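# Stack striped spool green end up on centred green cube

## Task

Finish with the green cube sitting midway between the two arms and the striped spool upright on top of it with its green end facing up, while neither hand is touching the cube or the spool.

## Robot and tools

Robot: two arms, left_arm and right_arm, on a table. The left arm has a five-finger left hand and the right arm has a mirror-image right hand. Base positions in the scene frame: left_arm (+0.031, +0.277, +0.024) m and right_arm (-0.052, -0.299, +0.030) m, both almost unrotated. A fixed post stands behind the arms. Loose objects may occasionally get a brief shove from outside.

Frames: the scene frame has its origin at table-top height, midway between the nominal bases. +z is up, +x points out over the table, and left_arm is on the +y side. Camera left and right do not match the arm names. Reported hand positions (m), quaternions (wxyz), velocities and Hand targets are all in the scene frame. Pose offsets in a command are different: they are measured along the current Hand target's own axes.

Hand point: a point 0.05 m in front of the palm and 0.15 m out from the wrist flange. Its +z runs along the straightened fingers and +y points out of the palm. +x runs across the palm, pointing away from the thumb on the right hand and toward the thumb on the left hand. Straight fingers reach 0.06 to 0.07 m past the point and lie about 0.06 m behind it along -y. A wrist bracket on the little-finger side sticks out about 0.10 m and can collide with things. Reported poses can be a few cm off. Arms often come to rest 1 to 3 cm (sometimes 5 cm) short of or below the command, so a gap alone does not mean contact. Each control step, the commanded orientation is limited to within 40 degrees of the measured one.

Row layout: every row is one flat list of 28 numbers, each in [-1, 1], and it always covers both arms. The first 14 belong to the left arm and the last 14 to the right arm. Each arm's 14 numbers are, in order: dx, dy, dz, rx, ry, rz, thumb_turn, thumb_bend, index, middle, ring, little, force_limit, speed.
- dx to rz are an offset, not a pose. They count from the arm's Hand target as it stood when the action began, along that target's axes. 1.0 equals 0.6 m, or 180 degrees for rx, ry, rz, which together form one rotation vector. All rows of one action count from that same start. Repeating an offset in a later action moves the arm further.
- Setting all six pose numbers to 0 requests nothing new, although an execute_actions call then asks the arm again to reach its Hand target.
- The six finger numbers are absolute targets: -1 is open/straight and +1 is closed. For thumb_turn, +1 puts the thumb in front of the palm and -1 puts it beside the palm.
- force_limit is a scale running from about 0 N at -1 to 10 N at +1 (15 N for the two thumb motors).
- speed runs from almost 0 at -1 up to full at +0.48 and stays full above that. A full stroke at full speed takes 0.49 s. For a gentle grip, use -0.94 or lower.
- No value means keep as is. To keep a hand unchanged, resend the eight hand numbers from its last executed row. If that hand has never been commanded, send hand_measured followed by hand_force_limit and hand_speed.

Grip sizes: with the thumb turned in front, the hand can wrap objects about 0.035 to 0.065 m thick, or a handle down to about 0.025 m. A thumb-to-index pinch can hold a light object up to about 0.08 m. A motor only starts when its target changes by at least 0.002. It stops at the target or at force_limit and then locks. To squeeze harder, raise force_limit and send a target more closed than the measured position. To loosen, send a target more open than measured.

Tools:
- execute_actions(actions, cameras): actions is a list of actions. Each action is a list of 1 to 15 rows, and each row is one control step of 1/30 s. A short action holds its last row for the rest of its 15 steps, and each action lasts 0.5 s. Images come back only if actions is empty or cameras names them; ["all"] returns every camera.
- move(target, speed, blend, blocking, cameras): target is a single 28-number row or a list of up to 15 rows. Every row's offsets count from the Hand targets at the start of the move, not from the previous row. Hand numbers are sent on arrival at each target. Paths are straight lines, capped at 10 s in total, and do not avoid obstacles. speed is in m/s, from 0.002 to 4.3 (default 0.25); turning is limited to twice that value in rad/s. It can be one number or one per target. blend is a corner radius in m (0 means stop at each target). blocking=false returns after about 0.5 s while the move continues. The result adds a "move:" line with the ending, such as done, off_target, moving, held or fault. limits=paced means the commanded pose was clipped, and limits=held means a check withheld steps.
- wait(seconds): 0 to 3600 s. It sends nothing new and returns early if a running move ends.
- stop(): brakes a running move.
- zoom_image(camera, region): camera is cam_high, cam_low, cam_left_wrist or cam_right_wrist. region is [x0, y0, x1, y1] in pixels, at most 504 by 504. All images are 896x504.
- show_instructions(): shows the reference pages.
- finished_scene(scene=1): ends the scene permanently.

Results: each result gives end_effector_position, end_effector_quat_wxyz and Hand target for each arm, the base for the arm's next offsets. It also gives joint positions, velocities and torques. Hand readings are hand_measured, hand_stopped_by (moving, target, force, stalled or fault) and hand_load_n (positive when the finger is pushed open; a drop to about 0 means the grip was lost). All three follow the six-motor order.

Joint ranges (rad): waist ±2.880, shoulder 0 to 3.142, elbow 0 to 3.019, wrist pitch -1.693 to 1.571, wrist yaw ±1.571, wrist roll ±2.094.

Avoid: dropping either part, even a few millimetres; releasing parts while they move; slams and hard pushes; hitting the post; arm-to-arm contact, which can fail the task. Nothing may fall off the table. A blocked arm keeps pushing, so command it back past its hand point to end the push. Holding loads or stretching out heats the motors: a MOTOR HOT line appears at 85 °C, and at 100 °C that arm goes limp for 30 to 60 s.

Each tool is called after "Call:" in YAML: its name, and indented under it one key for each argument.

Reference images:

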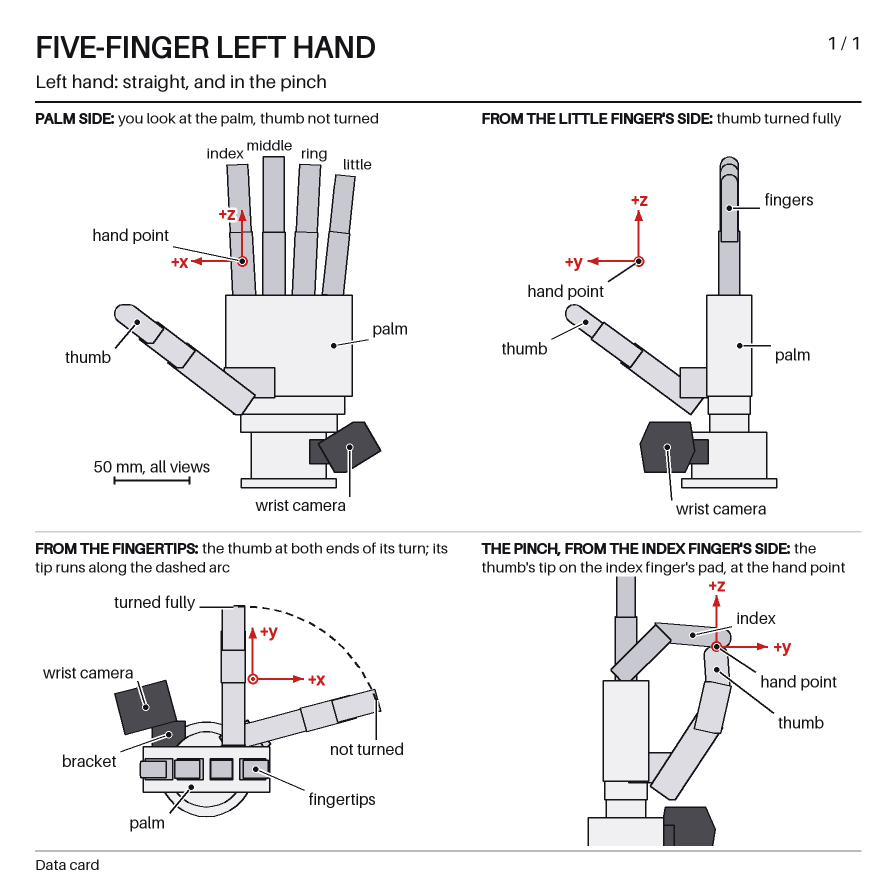

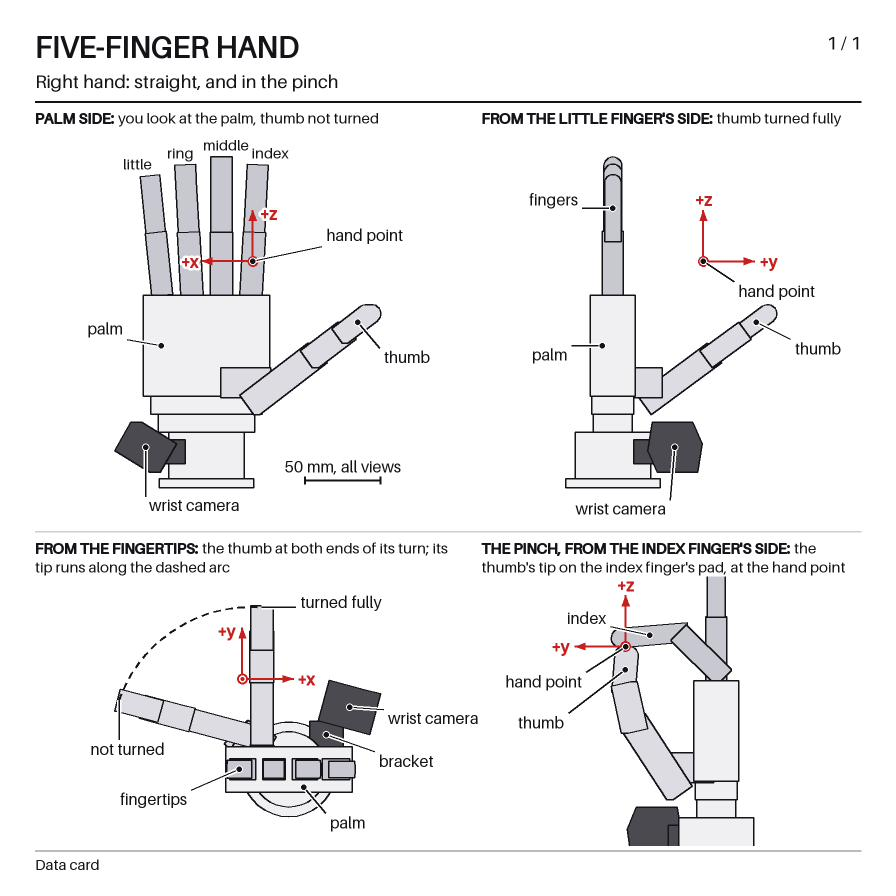

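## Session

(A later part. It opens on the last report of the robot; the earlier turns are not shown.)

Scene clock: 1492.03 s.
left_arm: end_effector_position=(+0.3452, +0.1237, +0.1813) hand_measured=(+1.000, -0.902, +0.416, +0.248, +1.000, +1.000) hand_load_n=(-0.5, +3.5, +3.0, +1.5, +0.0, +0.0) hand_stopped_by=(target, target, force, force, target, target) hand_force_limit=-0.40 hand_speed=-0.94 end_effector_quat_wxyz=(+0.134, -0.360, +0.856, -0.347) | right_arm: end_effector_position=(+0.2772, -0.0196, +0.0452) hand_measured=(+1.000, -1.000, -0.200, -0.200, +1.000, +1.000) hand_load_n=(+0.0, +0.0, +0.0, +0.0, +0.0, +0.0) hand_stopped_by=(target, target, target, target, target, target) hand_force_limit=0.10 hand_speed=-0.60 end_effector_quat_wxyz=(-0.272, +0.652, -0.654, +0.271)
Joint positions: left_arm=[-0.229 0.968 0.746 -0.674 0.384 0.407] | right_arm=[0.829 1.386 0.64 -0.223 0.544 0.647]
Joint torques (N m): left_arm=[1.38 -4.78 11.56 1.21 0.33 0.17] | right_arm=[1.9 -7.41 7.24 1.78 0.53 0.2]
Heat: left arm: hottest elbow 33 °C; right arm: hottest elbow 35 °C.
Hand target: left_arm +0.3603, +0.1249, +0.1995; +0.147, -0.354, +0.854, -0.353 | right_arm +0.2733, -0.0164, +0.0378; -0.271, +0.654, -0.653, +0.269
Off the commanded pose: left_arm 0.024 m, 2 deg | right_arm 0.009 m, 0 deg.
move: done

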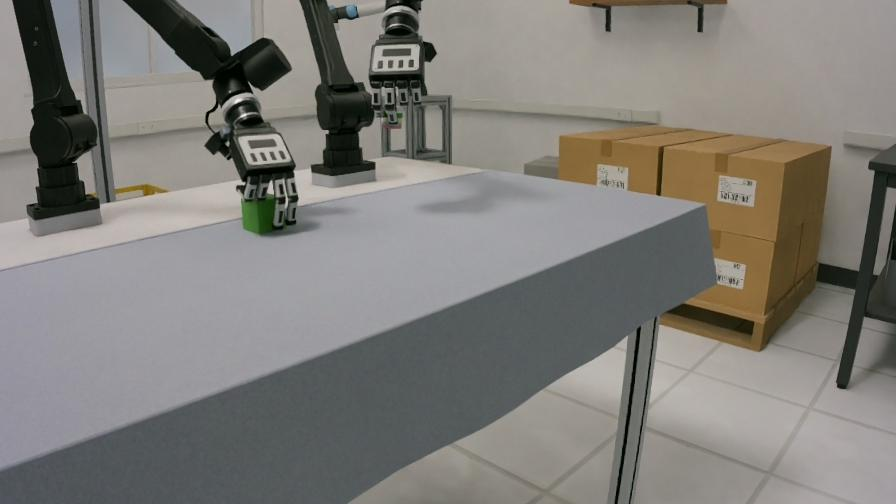

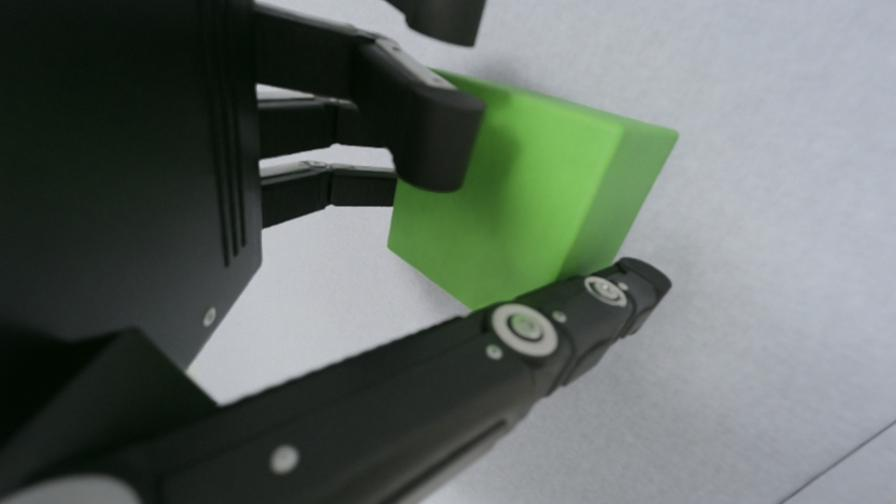

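Call:
move:
  target:
    - [0,0,0,0,0,0, 1, -0.9, 0.55, 0.365, 1, 1, -0.4, -0.94, 0,0,0, 0, 0,0, 1, -1, 0.4, 0.4, 1, 1, 0.1, -0.93]
  speed: 0.08
  cameras: []

Call:
move:
  target:
    - [0,0,0,0,0,0, 1, -0.9, 0.55, 0.365, 1, 1, -0.4, -0.94, 0,-0.0354,-0.0354, 0, 0,0, 1, -1, 0.4, 0.4, 1, 1, 0.1, -0.93]
    - [0,0,0,0,0,0, 1, -0.9, 0.55, 0.365, 1, 1, -0.4, -0.94, -0.0433,-0.0354,-0.0354, 0, 0,0, 1, -1, 0.4, 0.4, 1, 1, 0.1, -0.93]
  speed: 0.05
  cameras: ["cam_low","cam_high","cam_right_wrist"]

Call:
zoom_image:
  camera: "cam_low"
  region: [210, 120, 330, 250]

Scene clock: 1515.77 s.
left_arm: end_effector_position=(+0.3452, +0.1237, +0.1813) hand_measured=(+1.000, -0.902, +0.416, +0.248, +1.000, +1.000) hand_load_n=(-1.0, +3.5, +3.0, +2.0, +0.0, +0.0) hand_stopped_by=(target, target, force, force, target, target) hand_force_limit=-0.40 hand_speed=-0.94 end_effector_quat_wxyz=(+0.134, -0.360, +0.856, -0.347) | right_arm: end_effector_position=(+0.2776, -0.0194, +0.0455) hand_measured=(+1.000, -1.000, +0.086, +0.026, +1.000, +1.000) hand_load_n=(+1.0, +0.5, +6.5, +5.0, +0.0, +0.0) hand_stopped_by=(target, target, force, force, target, target) hand_force_limit=0.10 hand_speed=-0.93 end_effector_quat_wxyz=(-0.273, +0.652, -0.654, +0.272)
Joint positions: left_arm=[-0.229 0.968 0.746 -0.674 0.384 0.407] | right_arm=[0.829 1.386 0.64 -0.221 0.544 0.647]
Joint torques (N m): left_arm=[1.44 -4.6 11.55 1.25 0.31 0.17] | right_arm=[1.85 -7.41 7.21 1.73 0.51 0.2]
Heat: left arm: hottest elbow 33 °C; right arm: hottest elbow 34 °C.
Hand target: left_arm +0.3603, +0.1249, +0.1995; +0.147, -0.354, +0.854, -0.353 | right_arm +0.2733, -0.0164, +0.0379; -0.271, +0.654, -0.653, +0.269
Off the commanded pose: left_arm 0.024 m, 2 deg | right_arm 0.009 m, 0 deg.
move: done

Scene clock: 1517.90 s.
left_arm: end_effector_position=(+0.3452, +0.1237, +0.1813) hand_measured=(+1.000, -0.902, +0.416, +0.248, +1.000, +1.000) hand_load_n=(-0.5, +4.0, +3.0, +2.0, +0.0, +0.0) hand_stopped_by=(target, target, force, force, target, target) hand_force_limit=-0.40 hand_speed=-0.94 end_effector_quat_wxyz=(+0.134, -0.360, +0.856, -0.347) | right_arm: end_effector_position=(+0.2654, -0.0080, +0.0574) hand_measured=(+1.000, -1.000, +0.086, +0.026, +1.000, +1.000) hand_load_n=(+1.0, +0.5, +6.5, +4.5, +0.0, +0.0) hand_stopped_by=(target, target, force, force, target, target) hand_force_limit=0.10 hand_speed=-0.93 end_effector_quat_wxyz=(-0.259, +0.658, -0.653, +0.272)
Joint positions: left_arm=[-0.229 0.968 0.746 -0.674 0.384 0.407] | right_arm=[0.877 1.371 0.684 -0.334 0.569 0.693]
Joint torques (N m): left_arm=[1.67 -4.66 11.54 1.22 0.33 0.19] | right_arm=[1.96 -7.71 11.67 0.92 0.62 0.19]
Heat: left arm: hottest elbow 33 °C; right arm: hottest elbow 34 °C.
Hand target: left_arm +0.3603, +0.1249, +0.1995; +0.147, -0.354, +0.854, -0.353 | right_arm +0.2734, +0.0096, +0.0681; -0.271, +0.654, -0.653, +0.269
Off the commanded pose: left_arm 0.024 m, 2 deg | right_arm 0.022 m, 1 deg.
move: off_target (right_arm)
Images, in order (width x height): cam_high 896x504, cam_low 896x504, cam_right_wrist 896x504.

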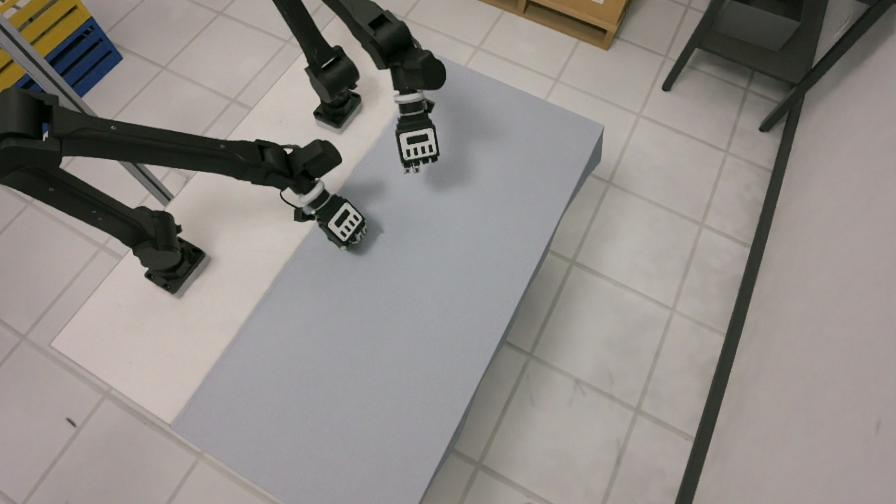

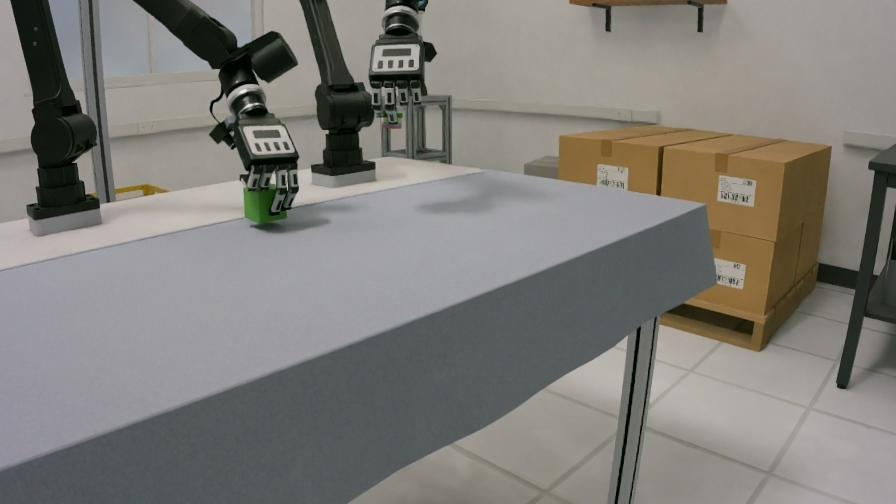

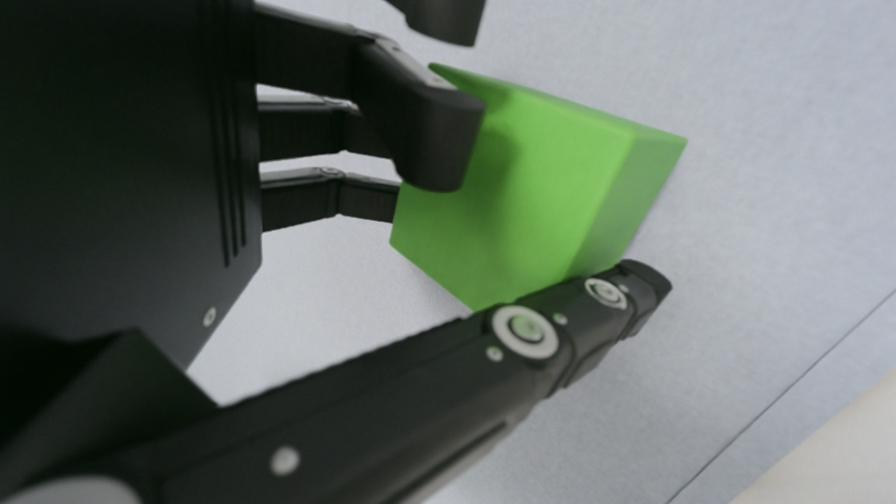

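Scaled by 3.877.

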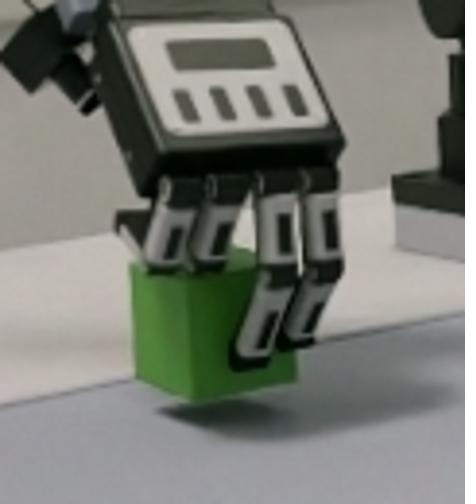

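Call:
move:
  target:
    - [0,0,0,0,0,0, 1, -0.9, 0.55, 0.365, 1, 1, -0.4, -0.94, -0.0267,0,0, 0, 0,0, 1, -1, 0.4, 0.4, 1, 1, 0.1, -0.93]
    - [0,0,0,0,0,0, 1, -0.9, 0.55, 0.365, 1, 1, -0.4, -0.94, -0.0267,0.0345,0.0345, 0, 0,0, 1, -1, 0.4, 0.4, 1, 1, 0.1, -0.93]
  speed: 0.05
  cameras: ["cam_low","cam_high","cam_right_wrist"]

Call:
zoom_image:
  camera: "cam_low"
  region: [210, 120, 330, 250]

Scene clock: 1531.43 s.
left_arm: end_effector_position=(+0.3452, +0.1237, +0.1813) hand_measured=(+1.000, -0.902, +0.416, +0.248, +1.000, +1.000) hand_load_n=(-0.5, +4.0, +3.0, +1.5, +0.0, +0.0) hand_stopped_by=(target, target, force, force, target, target) hand_force_limit=-0.40 hand_speed=-0.94 end_effector_quat_wxyz=(+0.134, -0.360, +0.856, -0.347) | right_arm: end_effector_position=(+0.2744, +0.0170, +0.0453) hand_measured=(+1.000, -1.000, +0.086, +0.026, +1.000, +1.000) hand_load_n=(+1.0, +0.5, +6.5, +4.0, +0.0, +0.0) hand_stopped_by=(target, target, force, force, target, target) hand_force_limit=0.10 hand_speed=-0.93 end_effector_quat_wxyz=(-0.270, +0.652, -0.654, +0.273)
Joint positions: left_arm=[-0.229 0.968 0.746 -0.674 0.384 0.407] | right_arm=[0.905 1.455 0.72 -0.277 0.589 0.722]
Joint torques (N m): left_arm=[1.44 -4.66 11.59 1.26 0.32 0.18] | right_arm=[1.96 -7.71 8.51 1.65 0.42 0.21]
Heat: left arm: hottest elbow 34 °C; right arm: hottest elbow 34 °C.
Hand target: left_arm +0.3603, +0.1249, +0.1995; +0.147, -0.354, +0.854, -0.353 | right_arm +0.2733, +0.0255, +0.0387; -0.271, +0.654, -0.653, +0.270
Off the commanded pose: left_arm 0.024 m, 2 deg | right_arm 0.011 m, 0 deg.
move: off_target (right_arm)
Images, in order (width x height): cam_high 896x504, cam_low 896x504, cam_right_wrist 896x504.

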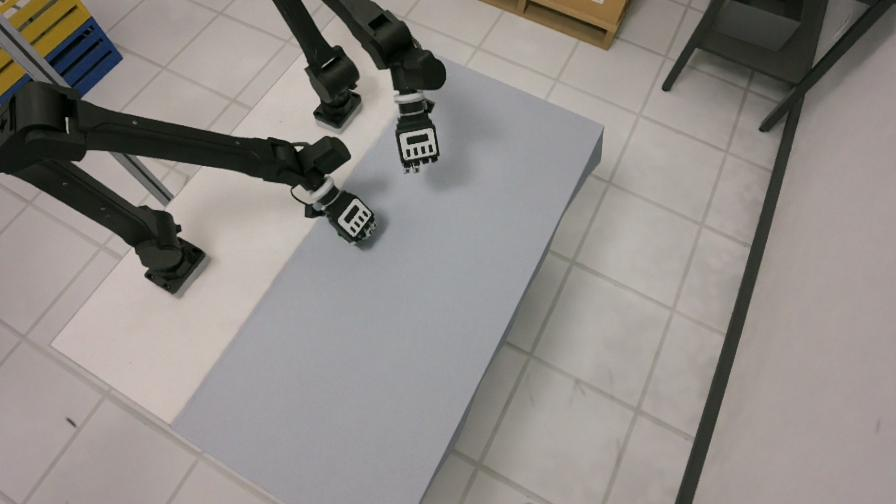

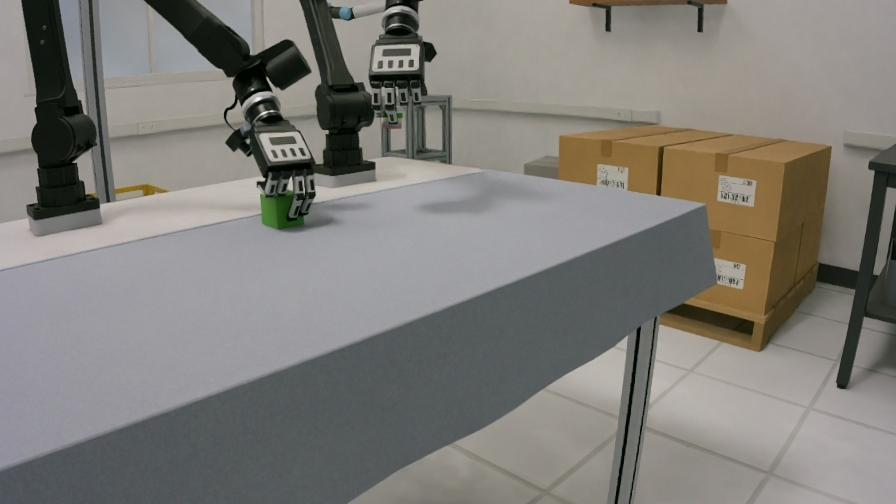

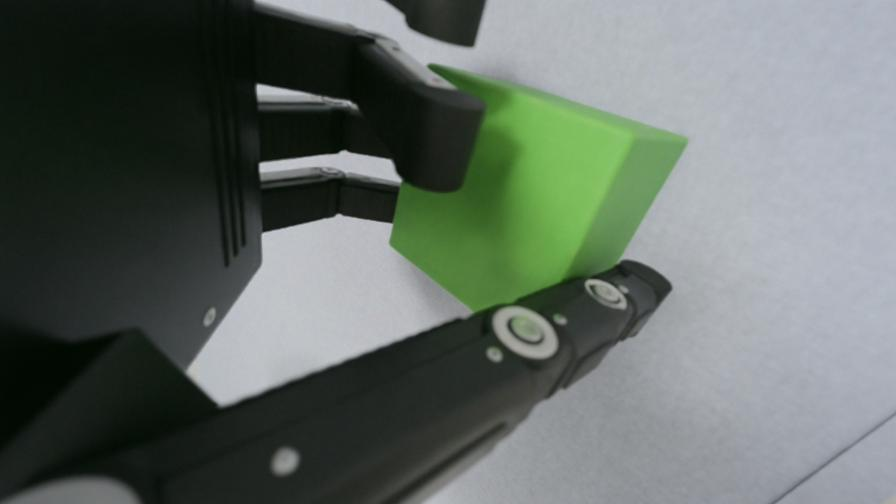

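Scaled by 3.877.

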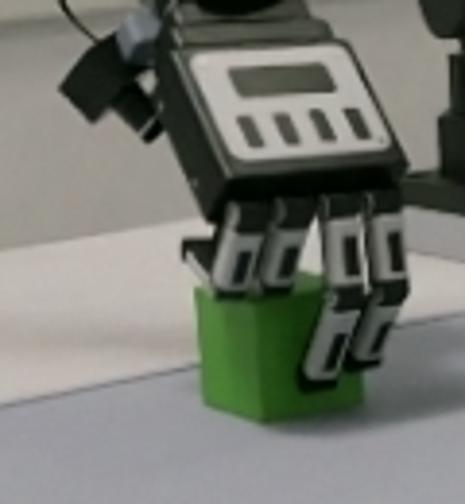

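Call:
move:
  target:
    - [0,0,0,0,0,0, 1, -0.9, 0.55, 0.365, 1, 1, -0.4, -0.94, 0,0,0, 0, 0,0, 1, -1, -0.6, -0.6, 1, 1, 0.1, -0.6]
    - [0,0,0,0,0,0, 1, -0.9, 0.55, 0.365, 1, 1, -0.4, -0.94, 0,-0.0825,-0.0589, 0, 0,0, 1, -1, -0.6, -0.6, 1, 1, 0.1, -0.6]
    - [0,0,0,0,0,0, 1, -0.9, 0.55, 0.365, 1, 1, -0.4, -0.94, 0.6667,-0.112,-0.277, 0, 0,0, 1, -1, -0.6, -0.6, 1, 1, 0.1, -0.6]
  speed: [0.05, 0.06, 0.2]
  cameras: ["cam_high","cam_low"]

Call:
zoom_image:
  camera: "cam_low"
  region: [210, 120, 330, 250]

Call:
zoom_image:
  camera: "cam_high"
  region: [280, 150, 420, 290]

Scene clock: 1550.50 s.
left_arm: end_effector_position=(+0.3452, +0.1237, +0.1813) hand_measured=(+1.000, -0.902, +0.416, +0.248, +1.000, +1.000) hand_load_n=(-0.5, +3.5, +3.0, +2.0, +0.0, +0.0) hand_stopped_by=(target, target, force, force, target, target) hand_force_limit=-0.40 hand_speed=-0.94 end_effector_quat_wxyz=(+0.134, -0.360, +0.856, -0.347) | right_arm: end_effector_position=(+0.1973, -0.3655, +0.1840) hand_measured=(+1.000, -1.000, -0.600, -0.600, +1.000, +1.000) hand_load_n=(+0.0, +0.0, +0.0, +0.0, +0.0, +0.0) hand_stopped_by=(target, target, target, target, target, target) hand_force_limit=0.10 hand_speed=-0.60 end_effector_quat_wxyz=(-0.270, +0.656, -0.657, +0.255)
Joint positions: left_arm=[-0.229 0.968 0.746 -0.674 0.384 0.407] | right_arm=[-0.552 0.65 0.598 -0.85 -0.395 -0.423]
Joint torques (N m): left_arm=[1.49 -4.66 11.54 1.25 0.32 0.17] | right_arm=[-0.03 -0.79 14.64 1.06 -0.36 -0.01]
Heat: left arm: hottest elbow 34 °C; right arm: hottest elbow 34 °C.
Hand target: left_arm +0.3603, +0.1249, +0.1995; +0.147, -0.354, +0.854, -0.353 | right_arm +0.2045, -0.3748, +0.2035; -0.271, +0.654, -0.653, +0.270
Off the commanded pose: left_arm 0.024 m, 2 deg | right_arm 0.023 m, 2 deg.
move: off_target (right_arm)

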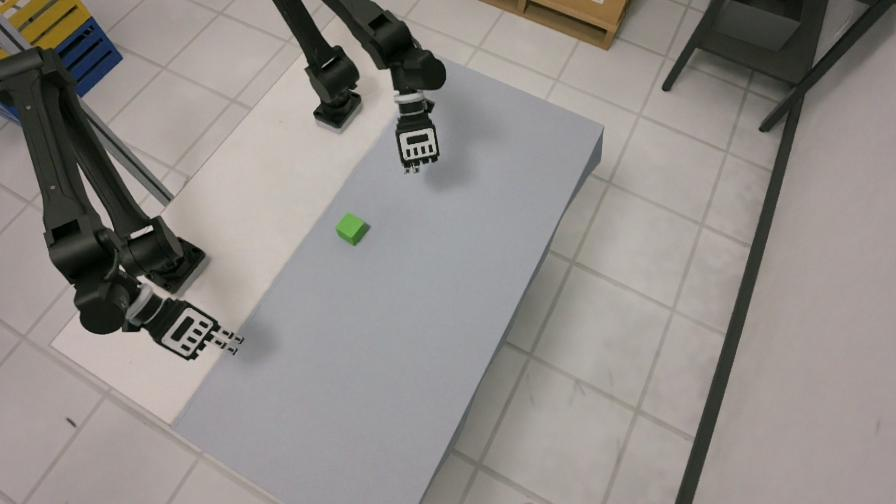

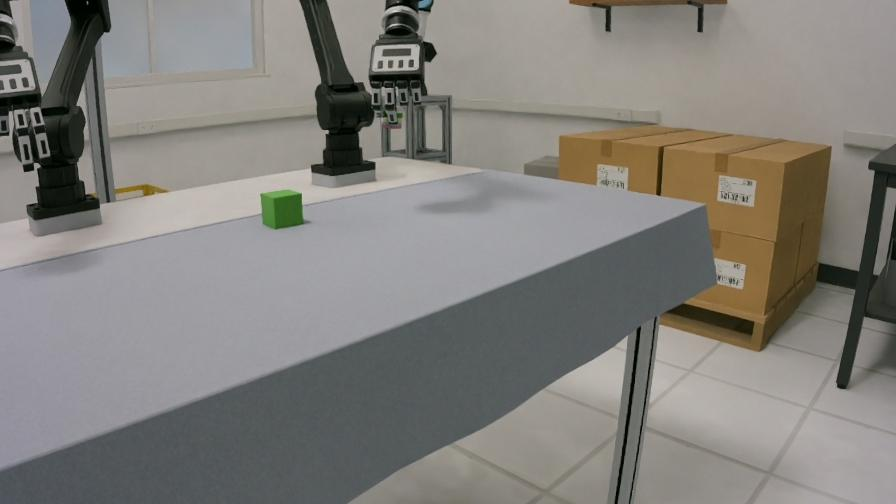

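Scaled by 3.877.

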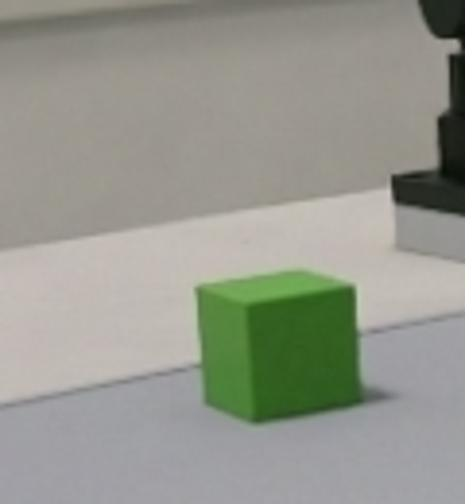

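Scaled by 3.600.

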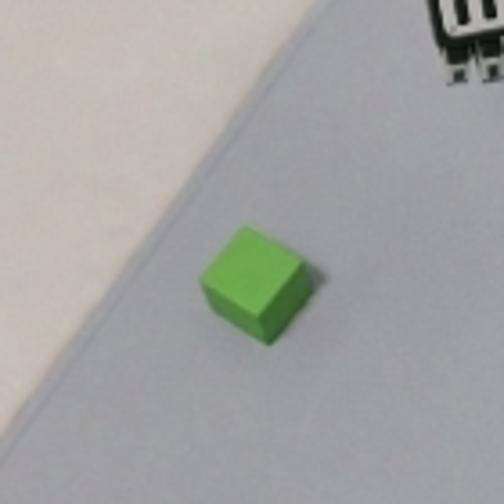

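Call:
move:
  target: [0.3307,-0.0067,0.1633,0,0,0, 1, -0.9, 0.55, 0.365, 1, 1, -0.4, -0.94, 0,0,0, 0, 0,0, 1, -1, -0.6, -0.6, 1, 1, 0.1, -0.6]
  speed: 0.15
  cameras: ["cam_high","cam_low","cam_left_wrist"]

Call:
zoom_image:
  camera: "cam_low"
  region: [210, 90, 350, 250]

Call:
zoom_image:
  camera: "cam_left_wrist"
  region: [180, 100, 440, 320]

Scene clock: 1575.70 s.
left_arm: end_effector_position=(+0.2734, -0.0609, +0.1360) hand_measured=(+1.000, -0.902, +0.416, +0.248, +1.000, +1.000) hand_load_n=(-0.5, +4.0, +3.0, +2.0, +0.0, +0.0) hand_stopped_by=(target, target, force, force, target, target) hand_force_limit=-0.40 hand_speed=-0.94 end_effector_quat_wxyz=(+0.150, -0.351, +0.855, -0.351) | right_arm: end_effector_position=(+0.1973, -0.3654, +0.1840) hand_measured=(+1.000, -1.000, -0.600, -0.600, +1.000, +1.000) hand_load_n=(+0.0, +0.0, +0.5, +0.0, +0.0, +0.0) hand_stopped_by=(target, target, target, target, target, target) hand_force_limit=0.10 hand_speed=-0.60 end_effector_quat_wxyz=(-0.270, +0.656, -0.657, +0.255)
Joint positions: left_arm=[-0.904 1.118 0.698 -0.371 -0.091 -0.078] | right_arm=[-0.552 0.65 0.598 -0.85 -0.395 -0.424]
Joint torques (N m): left_arm=[-0.09 -6.24 7.82 2.19 -0.18 -0.12] | right_arm=[-0.03 -0.79 14.64 1.06 -0.37 -0.02]
Heat: left arm: hottest elbow 35 °C; right arm: hottest elbow 36 °C.
Hand target: left_arm +0.2712, -0.0664, +0.1328; +0.147, -0.354, +0.854, -0.353 | right_arm +0.2045, -0.3747, +0.2035; -0.271, +0.654, -0.653, +0.269
Off the commanded pose: left_arm 0.007 m, 1 deg | right_arm 0.023 m, 2 deg.
move: done

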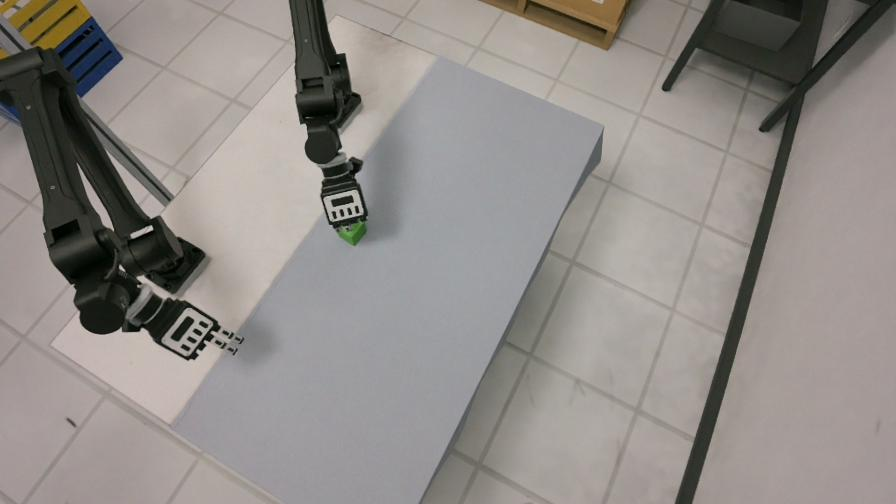

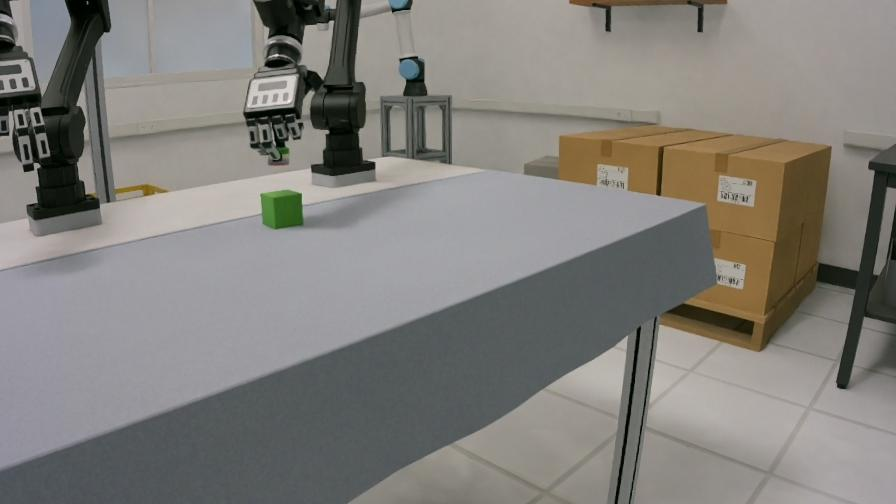

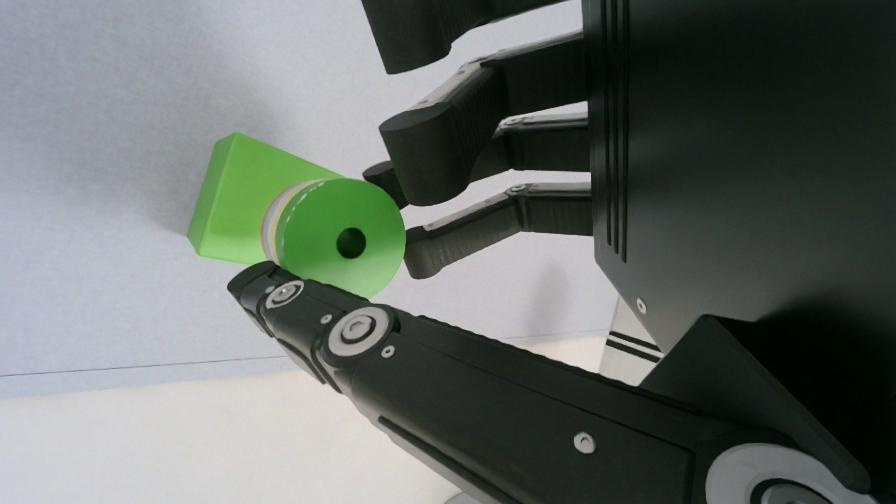

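Scaled by 3.150.

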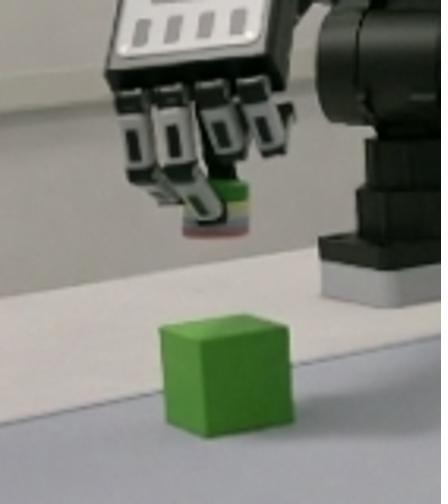

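Scaled by 1.938.

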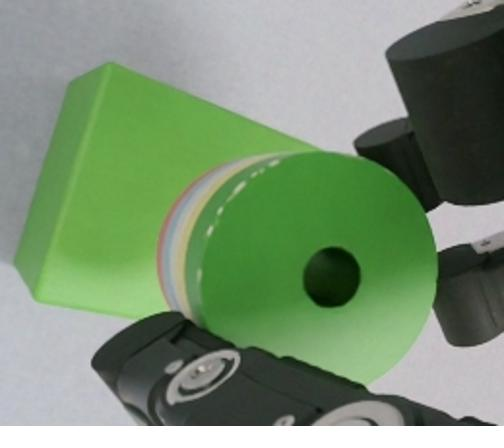

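Call:
move:
  target: [0,0.0401,0.0401,0,0,0, 1, -0.9, 0.55, 0.365, 1, 1, -0.4, -0.94, 0,0,0, 0, 0,0, 1, -1, -0.6, -0.6, 1, 1, 0.1, -0.6]
  speed: 0.04
  cameras: ["cam_high","cam_low","cam_left_wrist"]

Call:
zoom_image:
  camera: "cam_low"
  region: [210, 110, 330, 240]

Call:
zoom_image:
  camera: "cam_left_wrist"
  region: [180, 100, 440, 320]

Scene clock: 1598.30 s.
left_arm: end_effector_position=(+0.2772, -0.0658, +0.1088) hand_measured=(+1.000, -0.902, +0.416, +0.248, +1.000, +1.000) hand_load_n=(-0.5, +4.0, +3.0, +1.5, +0.0, +0.0) hand_stopped_by=(target, target, force, force, target, target) hand_force_limit=-0.40 hand_speed=-0.94 end_effector_quat_wxyz=(+0.152, -0.351, +0.852, -0.358) | right_arm: end_effector_position=(+0.1973, -0.3654, +0.1840) hand_measured=(+1.000, -1.000, -0.600, -0.600, +1.000, +1.000) hand_load_n=(+0.0, +0.0, +0.0, +0.0, +0.0, +0.0) hand_stopped_by=(target, target, target, target, target, target) hand_force_limit=0.10 hand_speed=-0.60 end_effector_quat_wxyz=(-0.270, +0.656, -0.657, +0.255)
Joint positions: left_arm=[-0.904 1.173 0.652 -0.256 -0.091 -0.079] | right_arm=[-0.552 0.65 0.598 -0.85 -0.395 -0.424]
Joint torques (N m): left_arm=[-0.15 -6.65 6.54 1.91 -0.17 -0.09] | right_arm=[-0.03 -0.79 14.64 1.06 -0.37 -0.01]
Heat: left arm: hottest elbow 35 °C; right arm: hottest elbow 38 °C.
Hand target: left_arm +0.2712, -0.0664, +0.0987; +0.147, -0.354, +0.854, -0.353 | right_arm +0.2045, -0.3747, +0.2035; -0.271, +0.654, -0.653, +0.269
Off the commanded pose: left_arm 0.012 m, 1 deg | right_arm 0.023 m, 2 deg.
move: off_target (left_arm)

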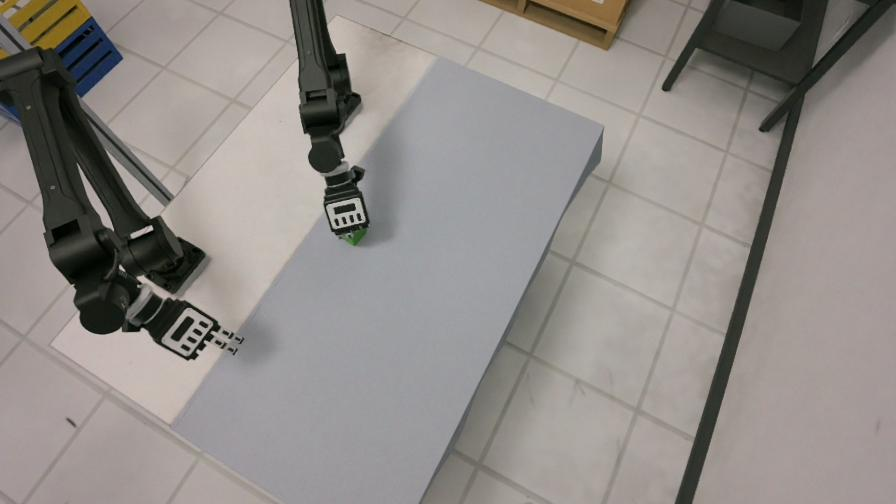

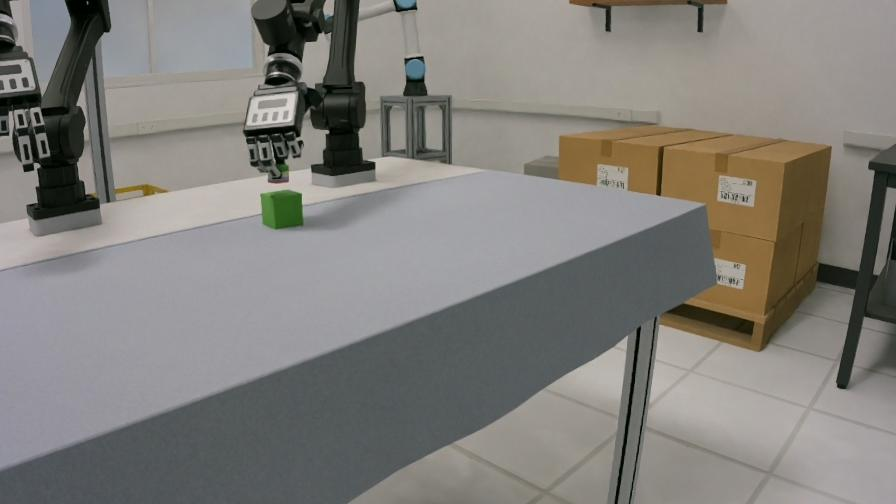

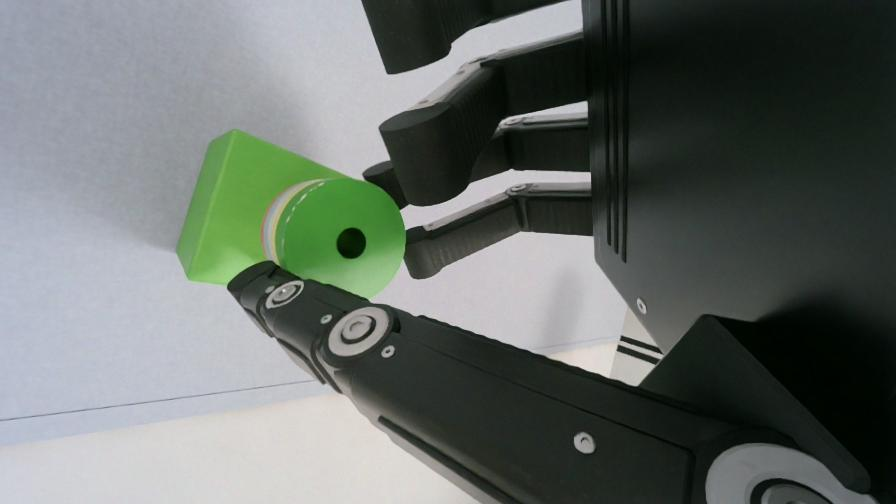

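Scaled by 3.877.

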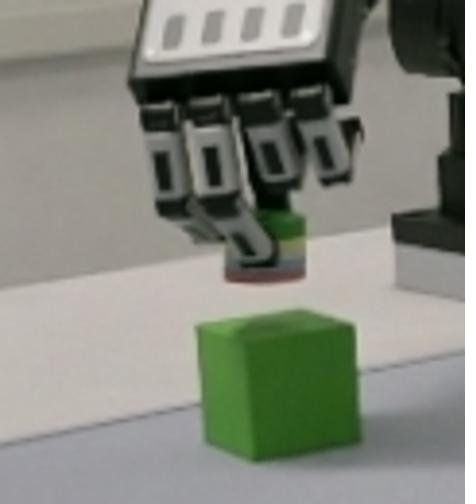

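Scaled by 1.938.

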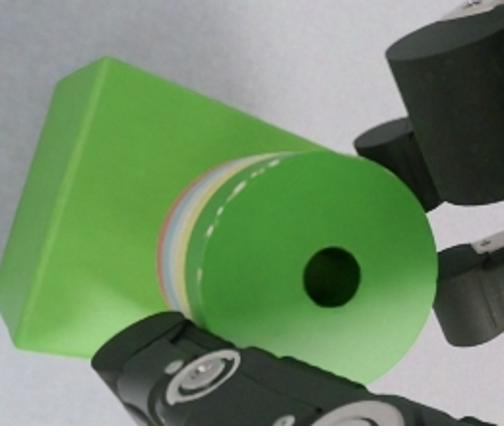

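Call:
move:
  target: [0,0.0306,0.0118,0,0,0, 1, -0.9, 0.55, 0.365, 1, 1, -0.4, -0.94, 0,0,0, 0, 0,0, 1, -1, -0.6, -0.6, 1, 1, 0.1, -0.6]
  speed: 0.03
  cameras: ["cam_low","cam_left_wrist"]

Call:
zoom_image:
  camera: "cam_low"
  region: [210, 110, 330, 240]

Call:
zoom_image:
  camera: "cam_left_wrist"
  region: [160, 100, 420, 320]

Scene clock: 1623.57 s.
left_arm: end_effector_position=(+0.2724, -0.0604, +0.0908) hand_measured=(+1.000, -0.902, +0.416, +0.248, +1.000, +1.000) hand_load_n=(-0.5, +3.5, +3.0, +2.0, +0.0, +0.0) hand_stopped_by=(target, target, force, force, target, target) hand_force_limit=-0.40 hand_speed=-0.94 end_effector_quat_wxyz=(+0.152, -0.351, +0.852, -0.358) | right_arm: end_effector_position=(+0.1973, -0.3654, +0.1840) hand_measured=(+1.000, -1.000, -0.600, -0.600, +1.000, +1.000) hand_load_n=(+0.0, +0.0, +0.0, +0.0, +0.0, +0.0) hand_stopped_by=(target, target, target, target, target, target) hand_force_limit=0.10 hand_speed=-0.60 end_effector_quat_wxyz=(-0.270, +0.656, -0.657, +0.255)
Joint positions: left_arm=[-0.906 1.184 0.605 -0.198 -0.094 -0.081] | right_arm=[-0.552 0.65 0.598 -0.85 -0.395 -0.424]
Joint torques (N m): left_arm=[-0.32 -6.12 6.3 2.25 -0.17 -0.1] | right_arm=[-0.03 -0.73 14.65 1.06 -0.37 -0.01]
Heat: left arm: hottest elbow 33 °C; right arm: hottest elbow 39 °C.
Hand target: left_arm +0.2656, -0.0608, +0.0809; +0.147, -0.354, +0.854, -0.353 | right_arm +0.2045, -0.3747, +0.2035; -0.271, +0.654, -0.653, +0.269
Off the commanded pose: left_arm 0.012 m, 1 deg | right_arm 0.023 m, 2 deg.
move: off_target (left_arm)

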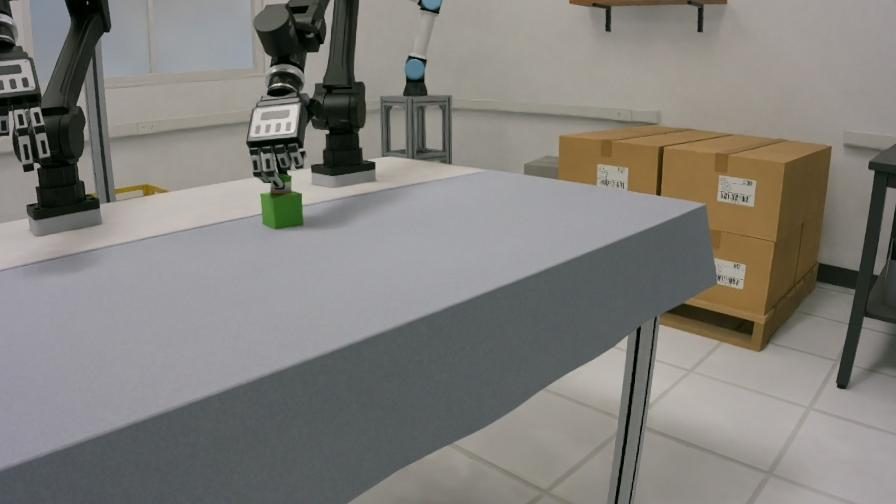

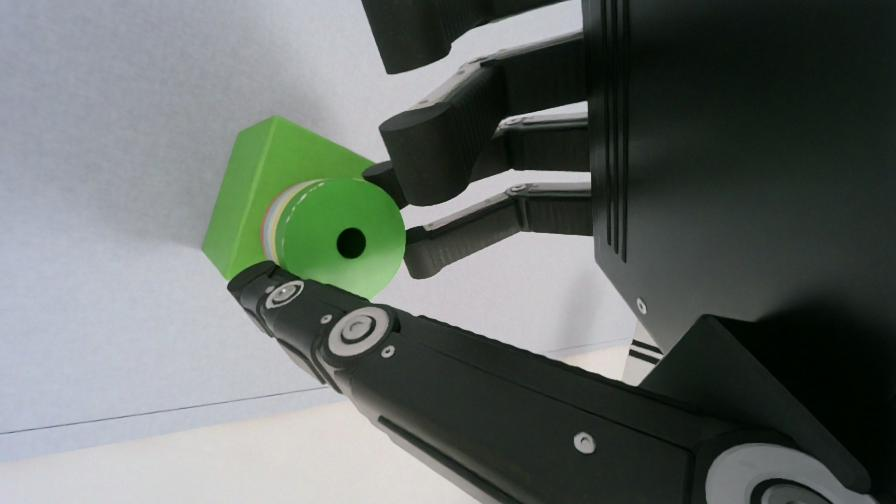

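Scaled by 3.877.

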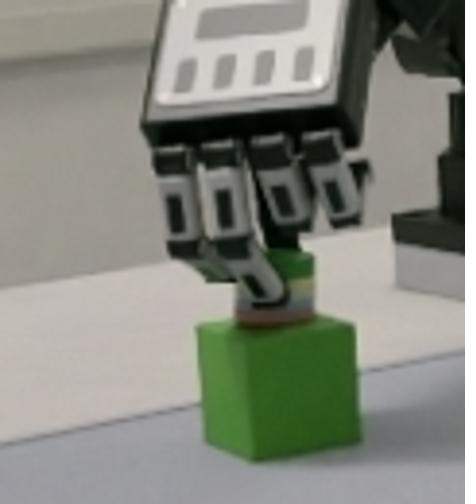

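Scaled by 1.938.

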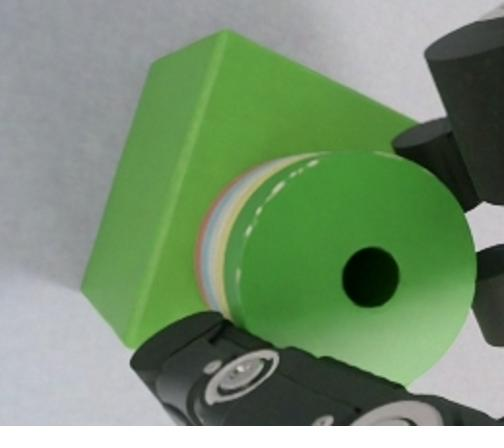

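Call:
move:
  target: [0,0.0024,0.0118,0,0,0, 1, -0.9, 0.55, 0.365, 1, 1, -0.4, -0.94, 0,0,0, 0, 0,0, 1, -1, -0.6, -0.6, 1, 1, 0.1, -0.6]
  speed: 0.03
  cameras: ["cam_low","cam_left_wrist"]

Call:
zoom_image:
  camera: "cam_low"
  region: [230, 150, 320, 240]

Call:
zoom_image:
  camera: "cam_left_wrist"
  region: [160, 100, 420, 320]

Scene clock: 1649.80 s.
left_arm: end_effector_position=(+0.2758, -0.0647, +0.0900) hand_measured=(+1.000, -0.902, +0.416, +0.248, +1.000, +1.000) hand_load_n=(-1.0, +3.5, +3.0, +1.5, +0.0, +0.0) hand_stopped_by=(target, target, force, force, target, target) hand_force_limit=-0.40 hand_speed=-0.94 end_effector_quat_wxyz=(+0.154, -0.351, +0.849, -0.364) | right_arm: end_effector_position=(+0.1973, -0.3654, +0.1840) hand_measured=(+1.000, -1.000, -0.600, -0.600, +1.000, +1.000) hand_load_n=(+0.0, +0.0, +0.0, +0.0, +0.0, +0.0) hand_stopped_by=(target, target, target, target, target, target) hand_force_limit=0.10 hand_speed=-0.60 end_effector_quat_wxyz=(-0.270, +0.656, -0.657, +0.255)
Joint positions: left_arm=[-0.906 1.197 0.605 -0.17 -0.094 -0.081] | right_arm=[-0.552 0.65 0.598 -0.85 -0.395 -0.424]
Joint torques (N m): left_arm=[-0.15 -5.77 6.19 1.95 -0.13 -0.09] | right_arm=[0.03 -0.79 14.65 1.06 -0.37 -0.02]
Heat: left arm: hottest elbow 31 °C; right arm: hottest elbow 40 °C.
Hand target: left_arm +0.2685, -0.0637, +0.0749; +0.147, -0.354, +0.853, -0.353 | right_arm +0.2045, -0.3747, +0.2035; -0.271, +0.654, -0.653, +0.269
Off the commanded pose: left_arm 0.017 m, 2 deg | right_arm 0.023 m, 2 deg.
move: off_target (left_arm)

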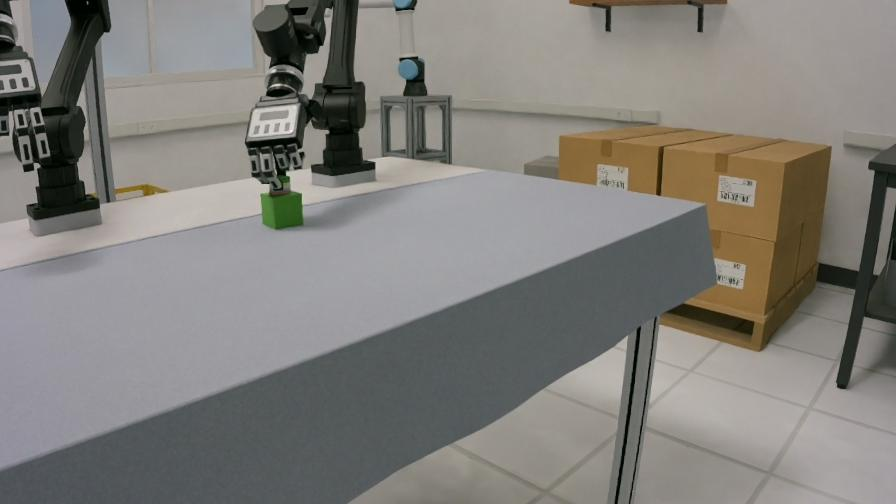

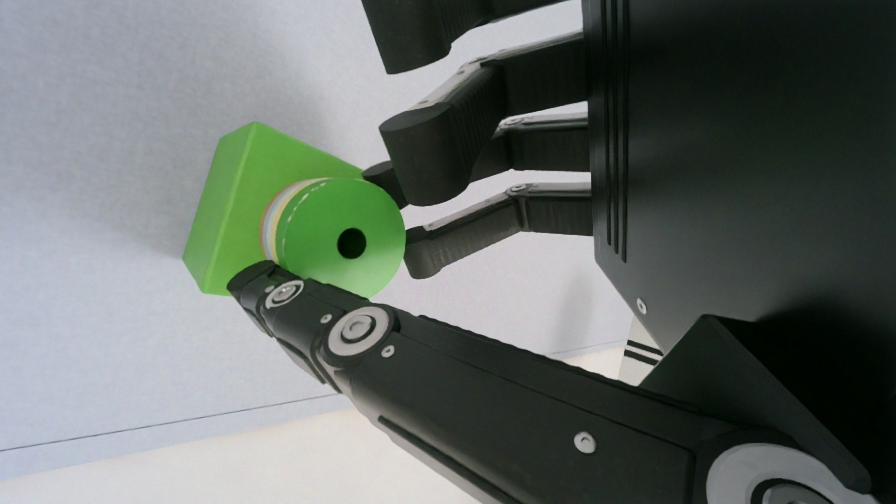

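Scaled by 5.600.

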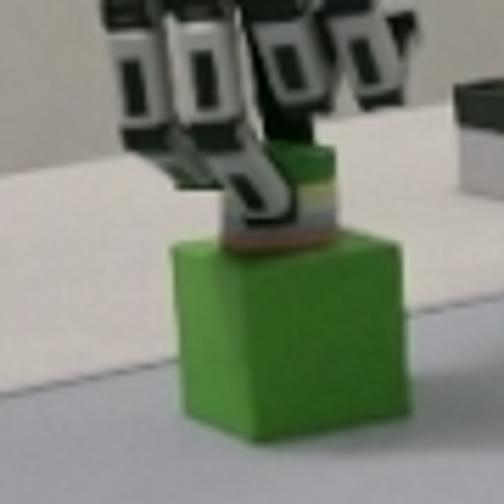

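Scaled by 1.938.

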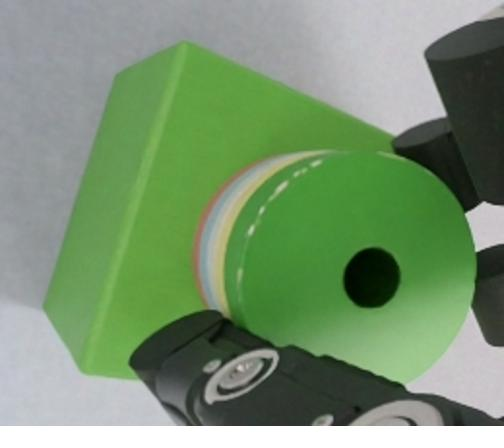

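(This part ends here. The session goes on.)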